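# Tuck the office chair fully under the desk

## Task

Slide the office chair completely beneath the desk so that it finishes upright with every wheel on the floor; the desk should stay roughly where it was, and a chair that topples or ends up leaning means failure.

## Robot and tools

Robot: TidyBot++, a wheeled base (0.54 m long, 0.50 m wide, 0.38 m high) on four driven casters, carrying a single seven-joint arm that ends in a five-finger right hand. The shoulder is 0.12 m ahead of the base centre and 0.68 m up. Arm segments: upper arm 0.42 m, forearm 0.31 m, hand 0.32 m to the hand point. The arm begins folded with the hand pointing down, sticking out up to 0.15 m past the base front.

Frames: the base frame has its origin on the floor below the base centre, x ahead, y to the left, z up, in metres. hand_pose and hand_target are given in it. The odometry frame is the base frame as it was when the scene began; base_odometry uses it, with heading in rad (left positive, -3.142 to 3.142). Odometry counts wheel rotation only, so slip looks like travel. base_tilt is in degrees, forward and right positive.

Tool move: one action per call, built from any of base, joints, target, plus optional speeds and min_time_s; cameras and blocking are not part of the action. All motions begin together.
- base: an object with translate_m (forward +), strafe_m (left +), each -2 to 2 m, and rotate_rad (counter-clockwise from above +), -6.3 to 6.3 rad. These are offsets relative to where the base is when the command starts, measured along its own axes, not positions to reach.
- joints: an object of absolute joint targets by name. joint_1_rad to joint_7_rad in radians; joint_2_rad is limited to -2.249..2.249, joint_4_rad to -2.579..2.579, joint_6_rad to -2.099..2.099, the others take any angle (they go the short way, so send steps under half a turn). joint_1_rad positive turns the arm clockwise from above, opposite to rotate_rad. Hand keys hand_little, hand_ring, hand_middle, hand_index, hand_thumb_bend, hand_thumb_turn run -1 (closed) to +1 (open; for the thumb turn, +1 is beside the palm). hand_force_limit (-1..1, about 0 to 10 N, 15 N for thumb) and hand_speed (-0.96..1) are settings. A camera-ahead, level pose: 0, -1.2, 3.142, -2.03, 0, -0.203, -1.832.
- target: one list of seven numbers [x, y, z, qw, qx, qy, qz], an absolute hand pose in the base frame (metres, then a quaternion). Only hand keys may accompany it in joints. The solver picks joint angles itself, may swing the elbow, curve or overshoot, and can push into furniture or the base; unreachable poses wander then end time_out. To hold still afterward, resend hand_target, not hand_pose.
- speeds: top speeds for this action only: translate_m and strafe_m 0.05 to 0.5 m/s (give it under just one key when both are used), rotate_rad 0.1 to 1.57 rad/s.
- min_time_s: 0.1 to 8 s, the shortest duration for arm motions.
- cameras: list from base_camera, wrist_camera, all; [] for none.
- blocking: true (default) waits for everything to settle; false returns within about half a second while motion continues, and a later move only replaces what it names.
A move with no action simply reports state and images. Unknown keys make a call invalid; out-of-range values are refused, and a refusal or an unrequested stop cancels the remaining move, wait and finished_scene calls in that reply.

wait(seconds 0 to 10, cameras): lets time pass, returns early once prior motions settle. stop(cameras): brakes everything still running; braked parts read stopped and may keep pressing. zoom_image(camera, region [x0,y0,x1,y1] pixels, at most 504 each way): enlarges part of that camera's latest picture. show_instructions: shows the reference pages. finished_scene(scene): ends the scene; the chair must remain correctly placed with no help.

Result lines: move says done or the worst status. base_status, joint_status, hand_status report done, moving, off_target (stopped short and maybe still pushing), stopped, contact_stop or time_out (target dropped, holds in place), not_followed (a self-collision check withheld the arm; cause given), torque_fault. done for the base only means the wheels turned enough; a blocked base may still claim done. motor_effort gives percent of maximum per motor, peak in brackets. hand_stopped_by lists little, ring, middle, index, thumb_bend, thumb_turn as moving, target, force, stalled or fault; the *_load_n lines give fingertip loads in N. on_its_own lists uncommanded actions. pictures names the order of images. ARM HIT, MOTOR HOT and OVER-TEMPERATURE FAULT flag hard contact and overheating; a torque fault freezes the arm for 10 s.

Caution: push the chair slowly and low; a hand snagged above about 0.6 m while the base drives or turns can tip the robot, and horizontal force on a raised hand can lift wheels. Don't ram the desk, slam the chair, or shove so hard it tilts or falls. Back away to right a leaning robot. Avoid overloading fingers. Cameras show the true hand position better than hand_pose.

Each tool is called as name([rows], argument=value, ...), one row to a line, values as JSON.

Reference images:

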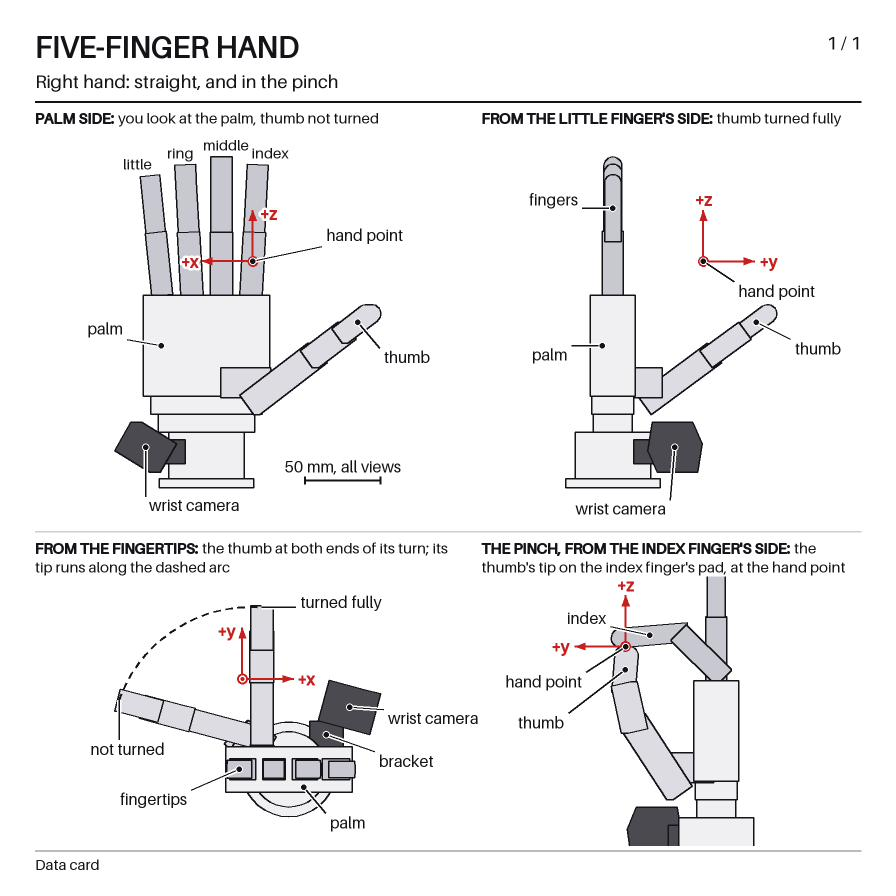

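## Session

move(joints={"joint_1_rad":0,"joint_2_rad":-1.2,"joint_3_rad":3.142,"joint_4_rad":-2.03,"joint_5_rad":0,"joint_6_rad":-0.35,"joint_7_rad":-1.783,"hand_speed":0.2}, cameras=["all"])

zoom_image(camera="wrist_camera", region=[100, 170, 504, 494])

Scene clock: 3.43 s.
move: done
base_odometry: x=+0.000 y=+0.000 heading=+0.000
base_tilt: forward=+0.0 right=-0.5
base_status: not commanded
joint_positions: joint_1_rad=+0.010 joint_2_rad=-1.188 joint_3_rad=+3.139 joint_4_rad=-2.065 joint_5_rad=-0.022 joint_6_rad=-0.394 joint_7_rad=+4.443 hand_little=+1.000 hand_ring=+1.000 hand_middle=+1.000 hand_index=+1.000 hand_thumb_turn=+1.000 hand_thumb_bend=+1.000 hand_force_limit=+0.000 hand_speed=+0.200
joint_status: all done
hand_stopped_by: target,target,target,target,target,target
little_load_n: 0.0
ring_load_n: -0.5
middle_load_n: 0.0
index_load_n: 0.0
thumb_bend_load_n: 0.0
thumb_turn_load_n: 0.0
motor_effort: joint_1_rad=+0(2) joint_2_rad=+15(16) joint_3_rad=+2(3) joint_4_rad=+15(18) joint_5_rad=-1(3) joint_6_rad=+8(9) joint_7_rad=+1(1)
hand_pose: x=+0.2917 y=-0.0454 z=+1.0907 quat_wxyz=(+0.114, -0.588, +0.084, -0.797) (m; base frame)
hand_target: x=+0.2729 y=-0.0512 z=+1.1295 quat_wxyz=(+0.088, -0.553, +0.059, -0.826) (m; base frame)
hand_status: not commanded
pictures: base_camera, wrist_camera
camera_calibration:
wrist_camera: T_world_to_cam=[[0.0254343, -0.999634, 0.00925273, -0.0658512], [-0.272961, -0.0158485, -0.961895, 1.12033], [0.961689, 0.0219394, -0.273264, 0.134186], [0, 0, 0, 1]] pos_world=[0.178437, -0.0510154, 1.11492]

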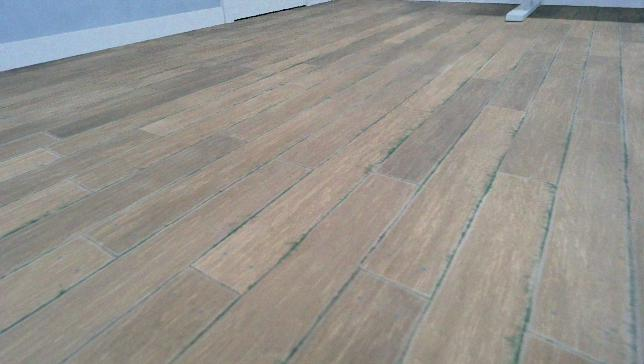

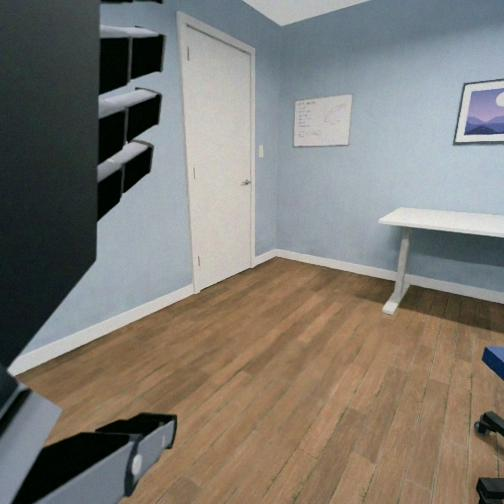

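Scaled by 1.248 from the camera's 504x504 image, which has a finer 720x720 frame.

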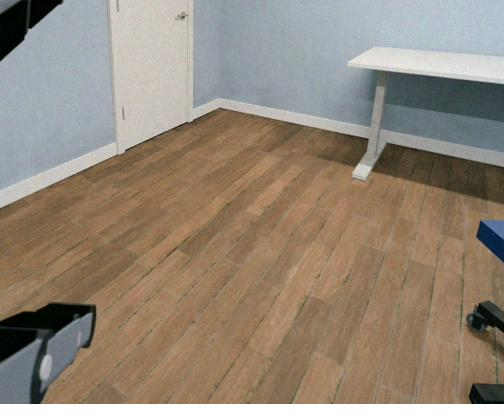

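move(base={"rotate_rad":-0.75}, cameras=["all"])

zoom_image(camera="wrist_camera", region=[100, 170, 504, 494])

Scene clock: 8.67 s.
move: done
base_odometry: x=+0.000 y=+0.000 heading=-0.750
base_tilt: forward=+0.0 right=-0.5
base_status: done
joint_positions: joint_1_rad=+0.010 joint_2_rad=-1.188 joint_3_rad=+3.139 joint_4_rad=-2.065 joint_5_rad=-0.022 joint_6_rad=-0.394 joint_7_rad=+4.446 hand_little=+1.000 hand_ring=+1.000 hand_middle=+1.000 hand_index=+1.000 hand_thumb_turn=+1.000 hand_thumb_bend=+1.000 hand_force_limit=+0.000 hand_speed=+0.200
joint_status: not commanded
hand_stopped_by: target,target,target,target,target,target
little_load_n: 0.0
ring_load_n: 0.0
middle_load_n: 0.0
index_load_n: 0.0
thumb_bend_load_n: 0.0
thumb_turn_load_n: 0.0
motor_effort: joint_1_rad=+0(1) joint_2_rad=+14(15) joint_3_rad=+2(3) joint_4_rad=+15(16) joint_5_rad=+0(1) joint_6_rad=+7(8) joint_7_rad=+1(1)
hand_pose: x=+0.2917 y=-0.0455 z=+1.0909 quat_wxyz=(+0.113, -0.588, +0.083, -0.797) (m; base frame)
hand_target: x=+0.2729 y=-0.0512 z=+1.1295 quat_wxyz=(+0.088, -0.553, +0.059, -0.826) (m; base frame)
hand_status: not commanded
pictures: base_camera, wrist_camera
camera_calibration:
wrist_camera: T_world_to_cam=[[0.0247552, -0.999622, 0.0119452, -0.0687368], [-0.272908, -0.0182524, -0.961867, 1.12027], [0.961722, 0.0205513, -0.273256, 0.13413], [0, 0, 0, 1]] pos_world=[0.178436, -0.0510197, 1.11502]

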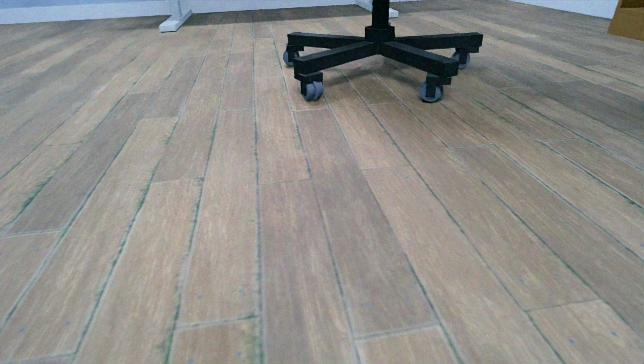

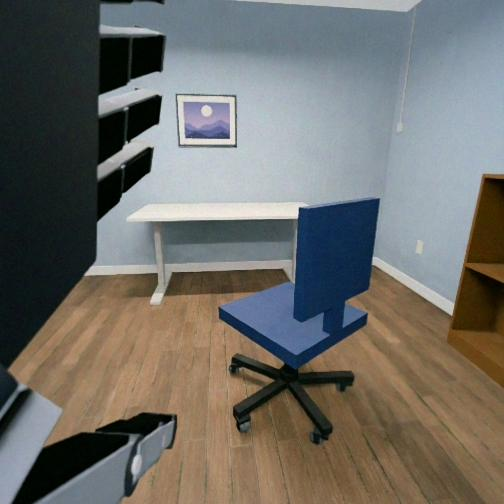

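Scaled by 1.248 from the camera's 504x504 image, which has a finer 720x720 frame.

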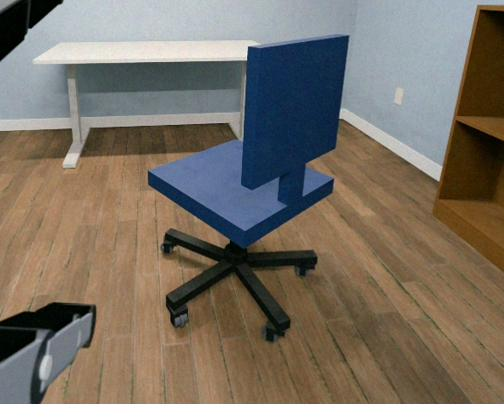

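move(joints={"joint_1_rad":0.0,"joint_2_rad":0.0,"joint_3_rad":3.142,"joint_4_rad":-2.4,"joint_5_rad":0,"joint_6_rad":-0.74,"joint_7_rad":3.09}, base={"translate_m":0.781,"strafe_m":-0.767,"rotate_rad":0.713})

move(joints={"joint_1_rad":0.0,"joint_2_rad":0.767,"joint_3_rad":3.142,"joint_4_rad":-2.086,"joint_5_rad":0,"joint_6_rad":-0.289,"joint_7_rad":3.09,"hand_thumb_turn":-1}, cameras=["base_camera"])

Scene clock: 72.33 s.
move: done
base_odometry: x=+0.049 y=-1.094 heading=-0.036
base_tilt: forward=+0.0 right=-0.4
base_status: done
joint_positions: joint_1_rad=+0.007 joint_2_rad=-0.017 joint_3_rad=+3.139 joint_4_rad=-2.372 joint_5_rad=-0.022 joint_6_rad=-0.701 joint_7_rad=+3.145 hand_little=+1.000 hand_ring=+1.000 hand_middle=+1.000 hand_index=+1.000 hand_thumb_turn=+1.000 hand_thumb_bend=+1.000 hand_force_limit=+0.000 hand_speed=+0.200
joint_status: all done
hand_stopped_by: target,target,target,target,target,target
little_load_n: 0.0
ring_load_n: 0.0
middle_load_n: 0.0
index_load_n: 0.0
thumb_bend_load_n: 0.0
thumb_turn_load_n: 0.0
motor_effort: joint_1_rad=+0(3) joint_2_rad=-9(16) joint_3_rad=+1(3) joint_4_rad=+10(17) joint_5_rad=-1(2) joint_6_rad=+1(9) joint_7_rad=+0(1)
hand_pose: x=+0.3028 y=+0.0366 z=+0.5551 quat_wxyz=(+0.036, -0.700, +0.713, -0.025) (m; base frame)
hand_target: x=+0.2733 y=+0.0352 z=+0.5486 quat_wxyz=(+0.001, -0.688, +0.725, -0.001) (m; base frame)
hand_status: not commanded
pictures: none

Scene clock: 74.37 s.
move: done
base_odometry: x=+0.049 y=-1.094 heading=-0.036
base_tilt: forward=+0.0 right=-0.5
base_status: not commanded
joint_positions: joint_1_rad=+0.007 joint_2_rad=+0.749 joint_3_rad=+3.139 joint_4_rad=-2.115 joint_5_rad=-0.022 joint_6_rad=-0.331 joint_7_rad=+3.143 hand_little=+1.000 hand_ring=+1.000 hand_middle=+1.000 hand_index=+1.000 hand_thumb_turn=-1.000 hand_thumb_bend=+1.000 hand_force_limit=+0.000 hand_speed=+0.200
joint_status: all done
hand_stopped_by: target,target,target,target,target,target
little_load_n: 0.0
ring_load_n: 0.0
middle_load_n: 0.0
index_load_n: 0.0
thumb_bend_load_n: 0.0
thumb_turn_load_n: 0.0
motor_effort: joint_1_rad=+0(2) joint_2_rad=-25(26) joint_3_rad=+0(2) joint_4_rad=+5(11) joint_5_rad=-1(2) joint_6_rad=+0(1) joint_7_rad=+1(2)
hand_pose: x=+0.4150 y=+0.0345 z=+0.3695 quat_wxyz=(-0.016, -0.698, +0.716, +0.022) (m; base frame)
hand_target: x=+0.4418 y=+0.0350 z=+0.3613 quat_wxyz=(+0.000, -0.689, +0.725, +0.000) (m; base frame)
hand_status: not commanded
pictures: base_camera

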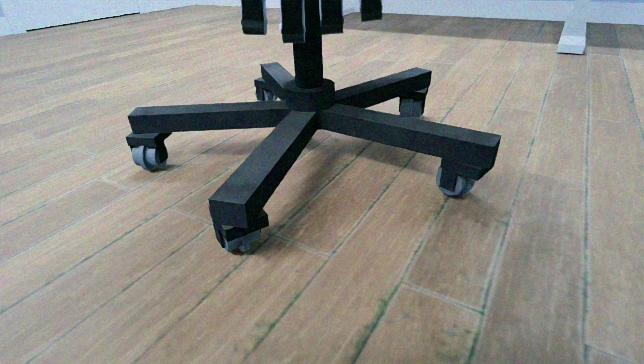

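move(base={"translate_m":0.06,"strafe_m":0.075})

move(base={"translate_m":0.22}, speeds={"translate_m":0.12}, cameras=["base_camera"])

Scene clock: 90.37 s.
move: done
base_odometry: x=+0.112 y=-1.021 heading=-0.036
base_tilt: forward=+0.1 right=-0.5
base_status: done
joint_positions: joint_1_rad=-0.002 joint_2_rad=+0.750 joint_3_rad=+3.139 joint_4_rad=-2.106 joint_5_rad=-0.022 joint_6_rad=-0.323 joint_7_rad=+3.143 hand_little=+1.000 hand_ring=+1.000 hand_middle=+1.000 hand_index=+1.000 hand_thumb_turn=-1.000 hand_thumb_bend=+1.000 hand_force_limit=+0.000 hand_speed=+0.200
joint_status: not commanded
hand_stopped_by: target,target,target,target,target,target
little_load_n: 0.0
ring_load_n: 0.0
middle_load_n: 0.0
index_load_n: 0.0
thumb_bend_load_n: 0.0
thumb_turn_load_n: 0.0
motor_effort: joint_1_rad=-1(3) joint_2_rad=-24(25) joint_3_rad=+0(2) joint_4_rad=+4(5) joint_5_rad=-1(1) joint_6_rad=+0(1) joint_7_rad=+0(1)
hand_pose: x=+0.4225 y=+0.0372 z=+0.3687 quat_wxyz=(-0.010, -0.701, +0.712, +0.016) (m; base frame)
hand_target: x=+0.4418 y=+0.0350 z=+0.3613 quat_wxyz=(+0.000, -0.689, +0.725, +0.000) (m; base frame)
hand_status: not commanded
pictures: none

Scene clock: 92.80 s.
move: done
base_odometry: x=+0.332 y=-1.029 heading=-0.036
base_tilt: forward=+0.0 right=-0.5
base_status: done
joint_positions: joint_1_rad=-0.008 joint_2_rad=+0.754 joint_3_rad=+3.137 joint_4_rad=-2.105 joint_5_rad=-0.021 joint_6_rad=-0.319 joint_7_rad=+3.143 hand_little=+1.000 hand_ring=+1.000 hand_middle=+1.000 hand_index=+1.000 hand_thumb_turn=-1.000 hand_thumb_bend=+1.000 hand_force_limit=+0.000 hand_speed=+0.200
joint_status: not commanded
hand_stopped_by: target,target,target,target,target,target
little_load_n: 0.0
ring_load_n: 0.0
middle_load_n: 0.0
index_load_n: 0.0
thumb_bend_load_n: 0.0
thumb_turn_load_n: 0.0
motor_effort: joint_1_rad=-1(3) joint_2_rad=-24(26) joint_3_rad=+0(4) joint_4_rad=+4(20) joint_5_rad=+0(4) joint_6_rad=-1(2) joint_7_rad=+0(1)
hand_pose: x=+0.4231 y=+0.0399 z=+0.3675 quat_wxyz=(-0.010, -0.704, +0.710, +0.016) (m; base frame)
hand_target: x=+0.4418 y=+0.0350 z=+0.3613 quat_wxyz=(+0.000, -0.689, +0.725, +0.000) (m; base frame)
hand_status: not commanded
pictures: base_camera

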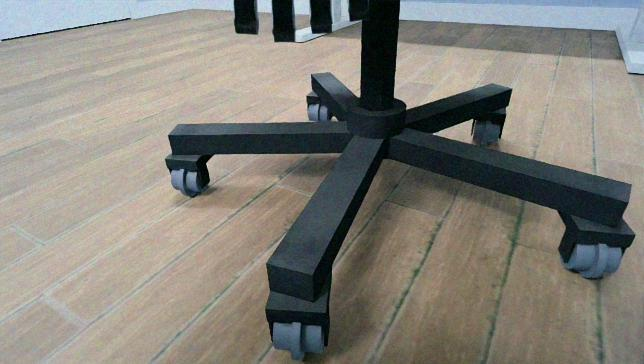

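move(base={"translate_m":0.2,"strafe_m":0.165,"rotate_rad":-0.26}, speeds={"translate_m":0.15,"rotate_rad":0.16}, cameras=["base_camera"])

move(base={"translate_m":0.2,"strafe_m":0.18,"rotate_rad":-0.26}, speeds={"translate_m":0.15,"rotate_rad":0.16}, cameras=["base_camera"])

Scene clock: 107.00 s.
move: done
base_odometry: x=+0.538 y=-0.871 heading=-0.296
base_tilt: forward=+0.0 right=-0.5
base_status: done
joint_positions: joint_1_rad=-0.006 joint_2_rad=+0.755 joint_3_rad=+3.138 joint_4_rad=-2.113 joint_5_rad=-0.021 joint_6_rad=-0.319 joint_7_rad=+3.143 hand_little=+1.000 hand_ring=+1.000 hand_middle=+1.000 hand_index=+1.000 hand_thumb_turn=-1.000 hand_thumb_bend=+1.000 hand_force_limit=+0.000 hand_speed=+0.200
joint_status: not commanded
hand_stopped_by: target,target,target,target,target,target
little_load_n: 0.0
ring_load_n: 0.0
middle_load_n: 0.0
index_load_n: 0.0
thumb_bend_load_n: 0.0
thumb_turn_load_n: 0.0
motor_effort: joint_1_rad=+0(5) joint_2_rad=-24(25) joint_3_rad=+0(4) joint_4_rad=+4(13) joint_5_rad=+0(1) joint_6_rad=-1(2) joint_7_rad=+1(1)
hand_pose: x=+0.4174 y=+0.0389 z=+0.3668 quat_wxyz=(-0.013, -0.703, +0.710, +0.019) (m; base frame)
hand_target: x=+0.4418 y=+0.0350 z=+0.3613 quat_wxyz=(+0.000, -0.689, +0.725, +0.000) (m; base frame)
hand_status: not commanded
pictures: base_camera

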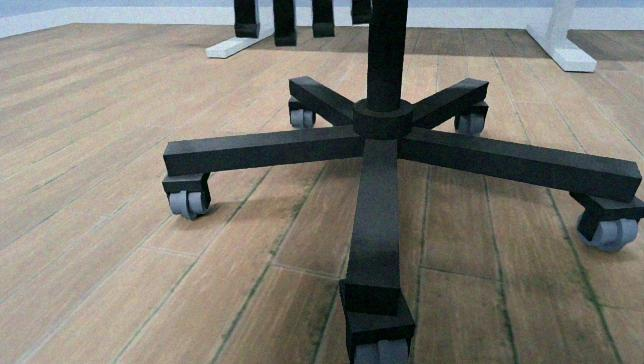

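Scene clock: 109.50 s.
move: done
base_odometry: x=+0.782 y=-0.757 heading=-0.557
base_tilt: forward=+0.1 right=-0.5
base_status: done
joint_positions: joint_1_rad=-0.006 joint_2_rad=+0.758 joint_3_rad=+3.139 joint_4_rad=-2.115 joint_5_rad=-0.021 joint_6_rad=-0.319 joint_7_rad=+3.143 hand_little=+1.000 hand_ring=+1.000 hand_middle=+1.000 hand_index=+1.000 hand_thumb_turn=-1.000 hand_thumb_bend=+1.000 hand_force_limit=+0.000 hand_speed=+0.200
joint_status: not commanded
hand_stopped_by: target,target,target,target,target,target
little_load_n: 0.0
ring_load_n: 0.0
middle_load_n: 0.0
index_load_n: 0.0
thumb_bend_load_n: 0.0
thumb_turn_load_n: 0.0
motor_effort: joint_1_rad=-1(3) joint_2_rad=-24(26) joint_3_rad=+0(3) joint_4_rad=+5(14) joint_5_rad=-1(1) joint_6_rad=-1(2) joint_7_rad=+0(1)
hand_pose: x=+0.4157 y=+0.0381 z=+0.3660 quat_wxyz=(-0.015, -0.703, +0.711, +0.021) (m; base frame)
hand_target: x=+0.4418 y=+0.0350 z=+0.3613 quat_wxyz=(+0.000, -0.689, +0.725, +0.000) (m; base frame)
hand_status: not commanded
pictures: base_camera

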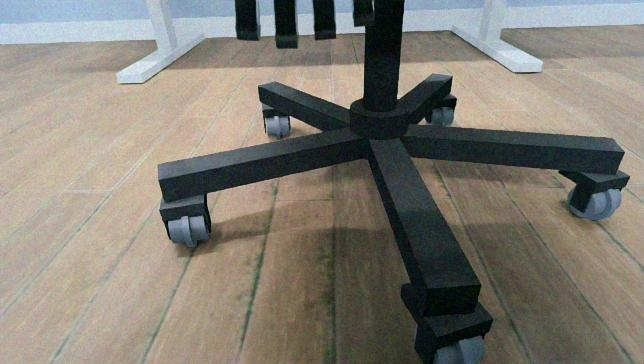

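move(base={"translate_m":-0.04,"strafe_m":-0.095})

move(base={"translate_m":0.45}, speeds={"translate_m":0.14}, cameras=["base_camera"])

Scene clock: 132.23 s.
move: done
base_odometry: x=+0.698 y=-0.817 heading=-0.557
base_tilt: forward=+0.0 right=-0.5
base_status: done
joint_positions: joint_1_rad=+0.003 joint_2_rad=+0.758 joint_3_rad=+3.140 joint_4_rad=-2.109 joint_5_rad=-0.021 joint_6_rad=-0.319 joint_7_rad=+3.143 hand_little=+1.000 hand_ring=+1.000 hand_middle=+1.000 hand_index=+1.000 hand_thumb_turn=-1.000 hand_thumb_bend=+1.000 hand_force_limit=+0.000 hand_speed=+0.200
joint_status: not commanded
hand_stopped_by: target,target,target,target,target,target
little_load_n: 0.0
ring_load_n: 0.0
middle_load_n: 0.0
index_load_n: 0.5
thumb_bend_load_n: 0.0
thumb_turn_load_n: 0.0
motor_effort: joint_1_rad=-1(3) joint_2_rad=-24(26) joint_3_rad=+0(2) joint_4_rad=+4(5) joint_5_rad=-1(1) joint_6_rad=+0(1) joint_7_rad=+1(1)
hand_pose: x=+0.4196 y=+0.0355 z=+0.3661 quat_wxyz=(-0.013, -0.700, +0.714, +0.018) (m; base frame)
hand_target: x=+0.4418 y=+0.0350 z=+0.3613 quat_wxyz=(+0.000, -0.689, +0.725, +0.000) (m; base frame)
hand_status: not commanded
pictures: none

Scene clock: 136.10 s.
move: done
base_odometry: x=+1.080 y=-1.055 heading=-0.557
base_tilt: forward=+0.0 right=-0.5
base_status: done
joint_positions: joint_1_rad=-0.003 joint_2_rad=+0.759 joint_3_rad=+3.139 joint_4_rad=-2.104 joint_5_rad=-0.021 joint_6_rad=-0.310 joint_7_rad=+3.139 hand_little=+1.000 hand_ring=+1.000 hand_middle=+1.000 hand_index=+1.000 hand_thumb_turn=-1.000 hand_thumb_bend=+1.000 hand_force_limit=+0.000 hand_speed=+0.200
joint_status: not commanded
hand_stopped_by: target,target,target,target,target,target
little_load_n: 0.0
ring_load_n: 0.0
middle_load_n: 0.0
index_load_n: 0.0
thumb_bend_load_n: 0.0
thumb_turn_load_n: 0.0
motor_effort: joint_1_rad=+0(3) joint_2_rad=-24(27) joint_3_rad=+1(3) joint_4_rad=+4(20) joint_5_rad=-1(2) joint_6_rad=+0(5) joint_7_rad=+1(2)
hand_pose: x=+0.4254 y=+0.0376 z=+0.3650 quat_wxyz=(-0.008, -0.700, +0.714, +0.014) (m; base frame)
hand_target: x=+0.4418 y=+0.0350 z=+0.3613 quat_wxyz=(+0.000, -0.689, +0.725, +0.000) (m; base frame)
hand_status: not commanded
pictures: base_camera

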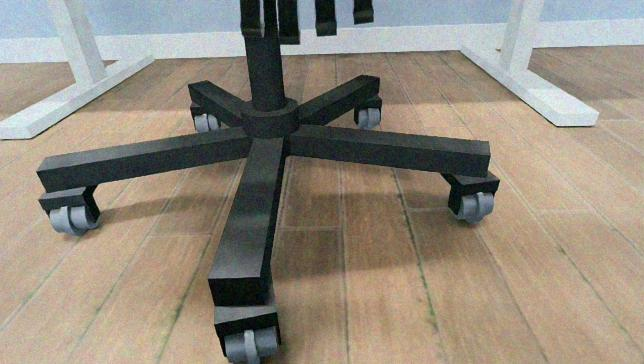

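move(base={"translate_m":-0.04,"strafe_m":0.13})

move(base={"translate_m":0.2}, speeds={"translate_m":0.12}, cameras=["base_camera"])

Scene clock: 160.27 s.
move: done
base_odometry: x=+1.115 y=-0.923 heading=-0.557
base_tilt: forward=+0.0 right=-0.5
base_status: done
joint_positions: joint_1_rad=-0.006 joint_2_rad=+0.759 joint_3_rad=+3.139 joint_4_rad=-2.104 joint_5_rad=-0.021 joint_6_rad=-0.310 joint_7_rad=+3.139 hand_little=+1.000 hand_ring=+1.000 hand_middle=+1.000 hand_index=+1.000 hand_thumb_turn=-1.000 hand_thumb_bend=+1.000 hand_force_limit=+0.000 hand_speed=+0.200
joint_status: not commanded
hand_stopped_by: target,target,target,target,target,target
little_load_n: 0.0
ring_load_n: 0.0
middle_load_n: 0.0
index_load_n: 0.5
thumb_bend_load_n: 0.0
thumb_turn_load_n: 0.0
motor_effort: joint_1_rad=+0(2) joint_2_rad=-24(25) joint_3_rad=+0(1) joint_4_rad=+5(5) joint_5_rad=+0(1) joint_6_rad=+0(1) joint_7_rad=+1(1)
hand_pose: x=+0.4253 y=+0.0388 z=+0.3650 quat_wxyz=(-0.008, -0.702, +0.712, +0.014) (m; base frame)
hand_target: x=+0.4418 y=+0.0350 z=+0.3613 quat_wxyz=(+0.000, -0.689, +0.725, +0.000) (m; base frame)
hand_status: not commanded
pictures: none

Scene clock: 162.53 s.
move: done
base_odometry: x=+1.285 y=-1.029 heading=-0.557
base_tilt: forward=+0.0 right=-0.5
base_status: done
joint_positions: joint_1_rad=-0.007 joint_2_rad=+0.759 joint_3_rad=+3.138 joint_4_rad=-2.100 joint_5_rad=-0.020 joint_6_rad=-0.308 joint_7_rad=+3.138 hand_little=+1.000 hand_ring=+1.000 hand_middle=+1.000 hand_index=+1.000 hand_thumb_turn=-1.000 hand_thumb_bend=+1.000 hand_force_limit=+0.000 hand_speed=+0.200
joint_status: not commanded
hand_stopped_by: target,target,target,target,target,target
little_load_n: 0.0
ring_load_n: -0.5
middle_load_n: 0.0
index_load_n: 0.0
thumb_bend_load_n: 0.0
thumb_turn_load_n: 0.0
motor_effort: joint_1_rad=-1(3) joint_2_rad=-24(26) joint_3_rad=+0(3) joint_4_rad=+4(18) joint_5_rad=-1(3) joint_6_rad=+0(4) joint_7_rad=+0(1)
hand_pose: x=+0.4281 y=+0.0395 z=+0.3649 quat_wxyz=(-0.006, -0.703, +0.711, +0.012) (m; base frame)
hand_target: x=+0.4418 y=+0.0350 z=+0.3613 quat_wxyz=(+0.000, -0.689, +0.725, +0.000) (m; base frame)
hand_status: not commanded
pictures: base_camera

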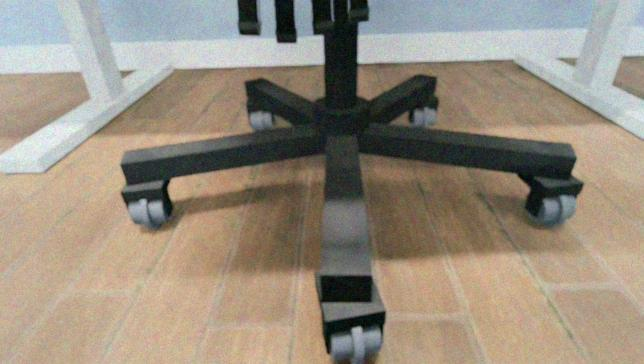

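move(base={"translate_m":0.18}, speeds={"translate_m":0.12}, cameras=["base_camera"])

move(base={"translate_m":0.035}, speeds={"translate_m":0.05}, cameras=["base_camera"])

Scene clock: 175.50 s.
move: done
base_odometry: x=+1.438 y=-1.124 heading=-0.557
base_tilt: forward=+0.1 right=-0.5
base_status: done
joint_positions: joint_1_rad=-0.008 joint_2_rad=+0.761 joint_3_rad=+3.135 joint_4_rad=-2.101 joint_5_rad=-0.020 joint_6_rad=-0.308 joint_7_rad=+3.138 hand_little=+1.000 hand_ring=+1.000 hand_middle=+1.000 hand_index=+1.000 hand_thumb_turn=-1.000 hand_thumb_bend=+1.000 hand_force_limit=+0.000 hand_speed=+0.200
joint_status: not commanded
hand_stopped_by: target,target,target,target,target,target
little_load_n: 0.0
ring_load_n: 0.0
middle_load_n: 0.0
index_load_n: 0.0
thumb_bend_load_n: 0.0
thumb_turn_load_n: 0.0
motor_effort: joint_1_rad=-1(4) joint_2_rad=-24(25) joint_3_rad=+0(4) joint_4_rad=+4(14) joint_5_rad=+0(3) joint_6_rad=+0(2) joint_7_rad=+1(1)
hand_pose: x=+0.4272 y=+0.0409 z=+0.3645 quat_wxyz=(-0.006, -0.704, +0.710, +0.014) (m; base frame)
hand_target: x=+0.4418 y=+0.0350 z=+0.3613 quat_wxyz=(+0.000, -0.689, +0.725, +0.000) (m; base frame)
hand_status: not commanded
pictures: base_camera

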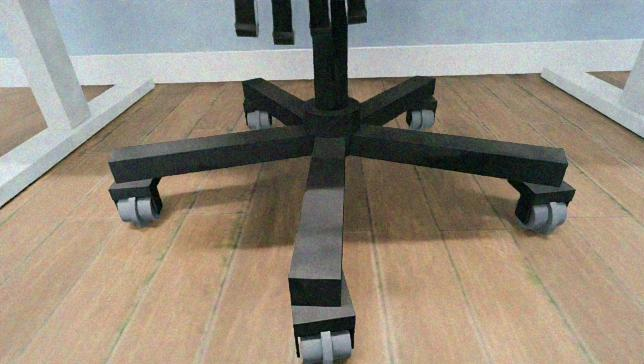

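Scene clock: 176.70 s.
move: done
base_odometry: x=+1.467 y=-1.142 heading=-0.556
base_tilt: forward=+0.0 right=-0.5
base_status: done
joint_positions: joint_1_rad=-0.008 joint_2_rad=+0.761 joint_3_rad=+3.135 joint_4_rad=-2.107 joint_5_rad=-0.020 joint_6_rad=-0.308 joint_7_rad=+3.138 hand_little=+1.000 hand_ring=+1.000 hand_middle=+1.000 hand_index=+1.000 hand_thumb_turn=-1.000 hand_thumb_bend=+1.000 hand_force_limit=+0.000 hand_speed=+0.200
joint_status: not commanded
hand_stopped_by: target,target,target,target,target,target
little_load_n: 0.0
ring_load_n: 0.0
middle_load_n: 0.0
index_load_n: 0.0
thumb_bend_load_n: -0.5
thumb_turn_load_n: 0.0
motor_effort: joint_1_rad=+0(3) joint_2_rad=-24(26) joint_3_rad=+1(3) joint_4_rad=+6(12) joint_5_rad=-1(2) joint_6_rad=+0(2) joint_7_rad=+0(1)
hand_pose: x=+0.4231 y=+0.0408 z=+0.3644 quat_wxyz=(-0.009, -0.703, +0.711, +0.016) (m; base frame)
hand_target: x=+0.4418 y=+0.0350 z=+0.3613 quat_wxyz=(+0.000, -0.689, +0.725, +0.000) (m; base frame)
hand_status: not commanded
pictures: base_camera

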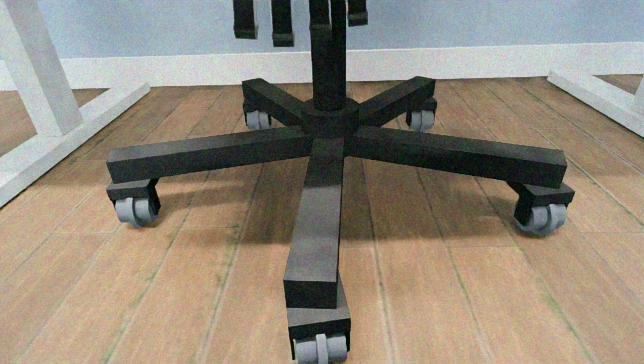

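move(base={"translate_m":0.03}, speeds={"translate_m":0.05})

move(base={"translate_m":0.02}, speeds={"translate_m":0.05}, cameras=["base_camera"])

Scene clock: 198.40 s.
move: done
base_odometry: x=+1.492 y=-1.158 heading=-0.556
base_tilt: forward=+0.0 right=-0.5
base_status: done
joint_positions: joint_1_rad=-0.012 joint_2_rad=+0.748 joint_3_rad=+3.134 joint_4_rad=-2.179 joint_5_rad=-0.020 joint_6_rad=-0.307 joint_7_rad=+3.138 hand_little=+1.000 hand_ring=+1.000 hand_middle=+1.000 hand_index=+1.000 hand_thumb_turn=-1.000 hand_thumb_bend=+1.000 hand_force_limit=+0.000 hand_speed=+0.200
joint_status: not commanded
hand_stopped_by: target,target,target,target,target,target
little_load_n: 0.0
ring_load_n: 0.0
middle_load_n: 0.0
index_load_n: 0.0
thumb_bend_load_n: -0.5
thumb_turn_load_n: 0.0
motor_effort: joint_1_rad=+2(4) joint_2_rad=-16(26) joint_3_rad=+1(4) joint_4_rad=+18(24) joint_5_rad=+1(2) joint_6_rad=+0(3) joint_7_rad=+0(1)
hand_pose: x=+0.3822 y=+0.0417 z=+0.3684 quat_wxyz=(-0.030, -0.705, +0.708, +0.036) (m; base frame)
hand_target: x=+0.4418 y=+0.0350 z=+0.3613 quat_wxyz=(+0.000, -0.689, +0.725, +0.000) (m; base frame)
hand_status: not commanded
pictures: none

Scene clock: 200.57 s.
move: time_out
base_odometry: x=+1.507 y=-1.167 heading=-0.556
base_tilt: forward=+0.0 right=-0.5
base_status: translate_m time_out (by the wheels' count: +0.017 of +0.020)
joint_positions: joint_1_rad=-0.012 joint_2_rad=+0.736 joint_3_rad=+3.134 joint_4_rad=-2.234 joint_5_rad=-0.020 joint_6_rad=-0.307 joint_7_rad=+3.138 hand_little=+1.000 hand_ring=+1.000 hand_middle=+1.000 hand_index=+1.000 hand_thumb_turn=-1.000 hand_thumb_bend=+1.000 hand_force_limit=+0.000 hand_speed=+0.200
joint_status: not commanded
hand_stopped_by: target,target,target,target,target,target
little_load_n: 0.0
ring_load_n: 0.0
middle_load_n: 0.0
index_load_n: 0.0
thumb_bend_load_n: 0.0
thumb_turn_load_n: 0.0
motor_effort: joint_1_rad=+1(3) joint_2_rad=-17(21) joint_3_rad=+2(4) joint_4_rad=+26(34) joint_5_rad=+2(3) joint_6_rad=-1(2) joint_7_rad=+1(1)
hand_pose: x=+0.3520 y=+0.0411 z=+0.3733 quat_wxyz=(-0.045, -0.704, +0.707, +0.051) (m; base frame)
hand_target: x=+0.4418 y=+0.0350 z=+0.3613 quat_wxyz=(+0.000, -0.689, +0.725, +0.000) (m; base frame)
hand_status: not commanded
pictures: base_camera

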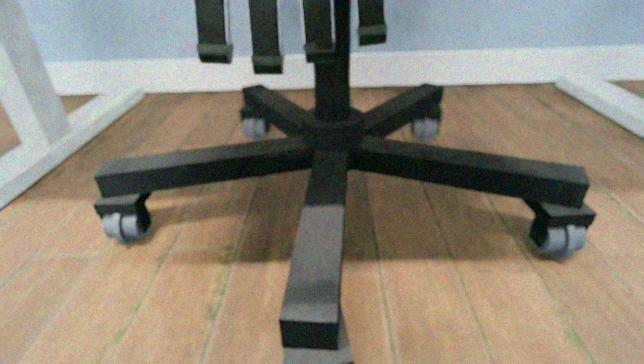

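move(base={"translate_m":-0.45}, speeds={"translate_m":0.3})

move(joints={"joint_1_rad":0.0,"joint_2_rad":-1.2,"joint_3_rad":3.142,"joint_4_rad":-2.03,"joint_5_rad":0,"joint_6_rad":-0.35,"joint_7_rad":4.5,"hand_thumb_turn":1}, cameras=["all"])

zoom_image(camera="wrist_camera", region=[60, 220, 504, 504])

Scene clock: 208.60 s.
move: done
base_odometry: x=+1.125 y=-0.929 heading=-0.556
base_tilt: forward=+0.0 right=-0.5
base_status: done
joint_positions: joint_1_rad=-0.009 joint_2_rad=+0.757 joint_3_rad=+3.134 joint_4_rad=-2.083 joint_5_rad=-0.020 joint_6_rad=-0.306 joint_7_rad=+3.138 hand_little=+1.000 hand_ring=+1.000 hand_middle=+1.000 hand_index=+1.000 hand_thumb_turn=-1.000 hand_thumb_bend=+1.000 hand_force_limit=+0.000 hand_speed=+0.200
joint_status: not commanded
hand_stopped_by: target,target,target,target,target,target
little_load_n: 0.0
ring_load_n: 0.0
middle_load_n: 0.0
index_load_n: 0.0
thumb_bend_load_n: 0.0
thumb_turn_load_n: 0.0
motor_effort: joint_1_rad=-1(3) joint_2_rad=-25(26) joint_3_rad=+0(1) joint_4_rad=+5(24) joint_5_rad=+0(2) joint_6_rad=+0(2) joint_7_rad=+1(1)
hand_pose: x=+0.4400 y=+0.0418 z=+0.3661 quat_wxyz=(+0.002, -0.704, +0.710, +0.005) (m; base frame)
hand_target: x=+0.4418 y=+0.0350 z=+0.3613 quat_wxyz=(+0.000, -0.689, +0.725, +0.000) (m; base frame)
hand_status: not commanded
pictures: none

Scene clock: 212.00 s.
move: done
base_odometry: x=+1.125 y=-0.929 heading=-0.556
base_tilt: forward=+0.0 right=-0.5
base_status: not commanded
joint_positions: joint_1_rad=-0.009 joint_2_rad=-1.185 joint_3_rad=+3.134 joint_4_rad=-2.070 joint_5_rad=-0.020 joint_6_rad=-0.306 joint_7_rad=+4.444 hand_little=+1.000 hand_ring=+1.000 hand_middle=+1.000 hand_index=+1.000 hand_thumb_turn=+1.000 hand_thumb_bend=+1.000 hand_force_limit=+0.000 hand_speed=+0.200
joint_status: all done
hand_stopped_by: target,target,target,target,target,target
little_load_n: 0.0
ring_load_n: 0.0
middle_load_n: 0.0
index_load_n: 0.0
thumb_bend_load_n: 0.0
thumb_turn_load_n: 0.0
motor_effort: joint_1_rad=+0(2) joint_2_rad=+14(27) joint_3_rad=+1(3) joint_4_rad=+14(18) joint_5_rad=+0(2) joint_6_rad=+7(9) joint_7_rad=+0(2)
hand_pose: x=+0.2895 y=-0.0407 z=+1.1159 quat_wxyz=(+0.123, -0.556, +0.072, -0.819) (m; base frame)
hand_target: x=+0.2729 y=-0.0512 z=+1.1295 quat_wxyz=(+0.088, -0.553, +0.059, -0.826) (m; base frame)
hand_status: not commanded
pictures: base_camera, wrist_camera
camera_calibration:
wrist_camera: T_world_to_cam=[[0.0429533, -0.998921, 0.0176355, -0.0757177], [-0.194529, -0.025676, -0.980561, 1.14174], [0.979956, 0.0386878, -0.195422, 0.0515862], [0, 0, 0, 1]] pos_world=[0.174802, -0.0483164, 1.13096]

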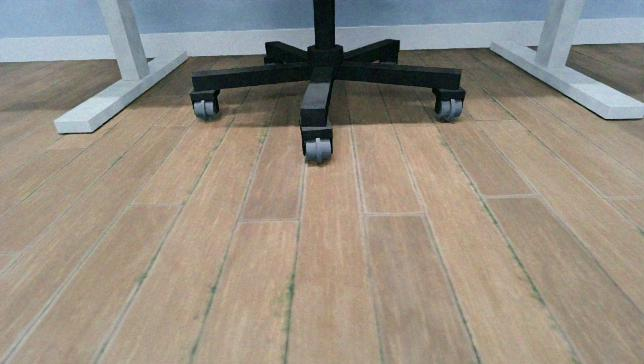

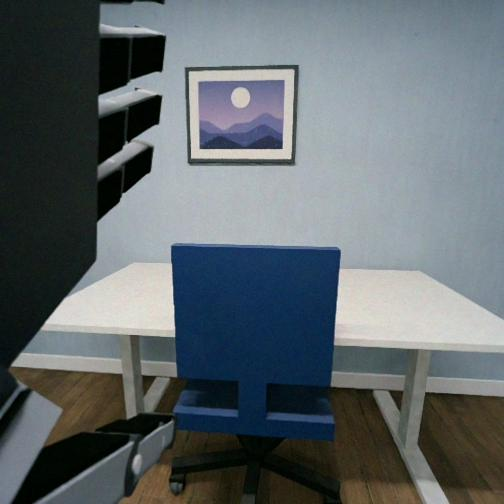

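Scaled by 1.135 from the camera's 504x504 image, which has a finer 720x720 frame.

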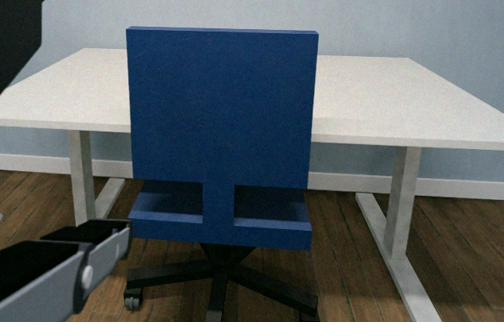

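finished_scene(scene=3)

The scene is finished: the task was done.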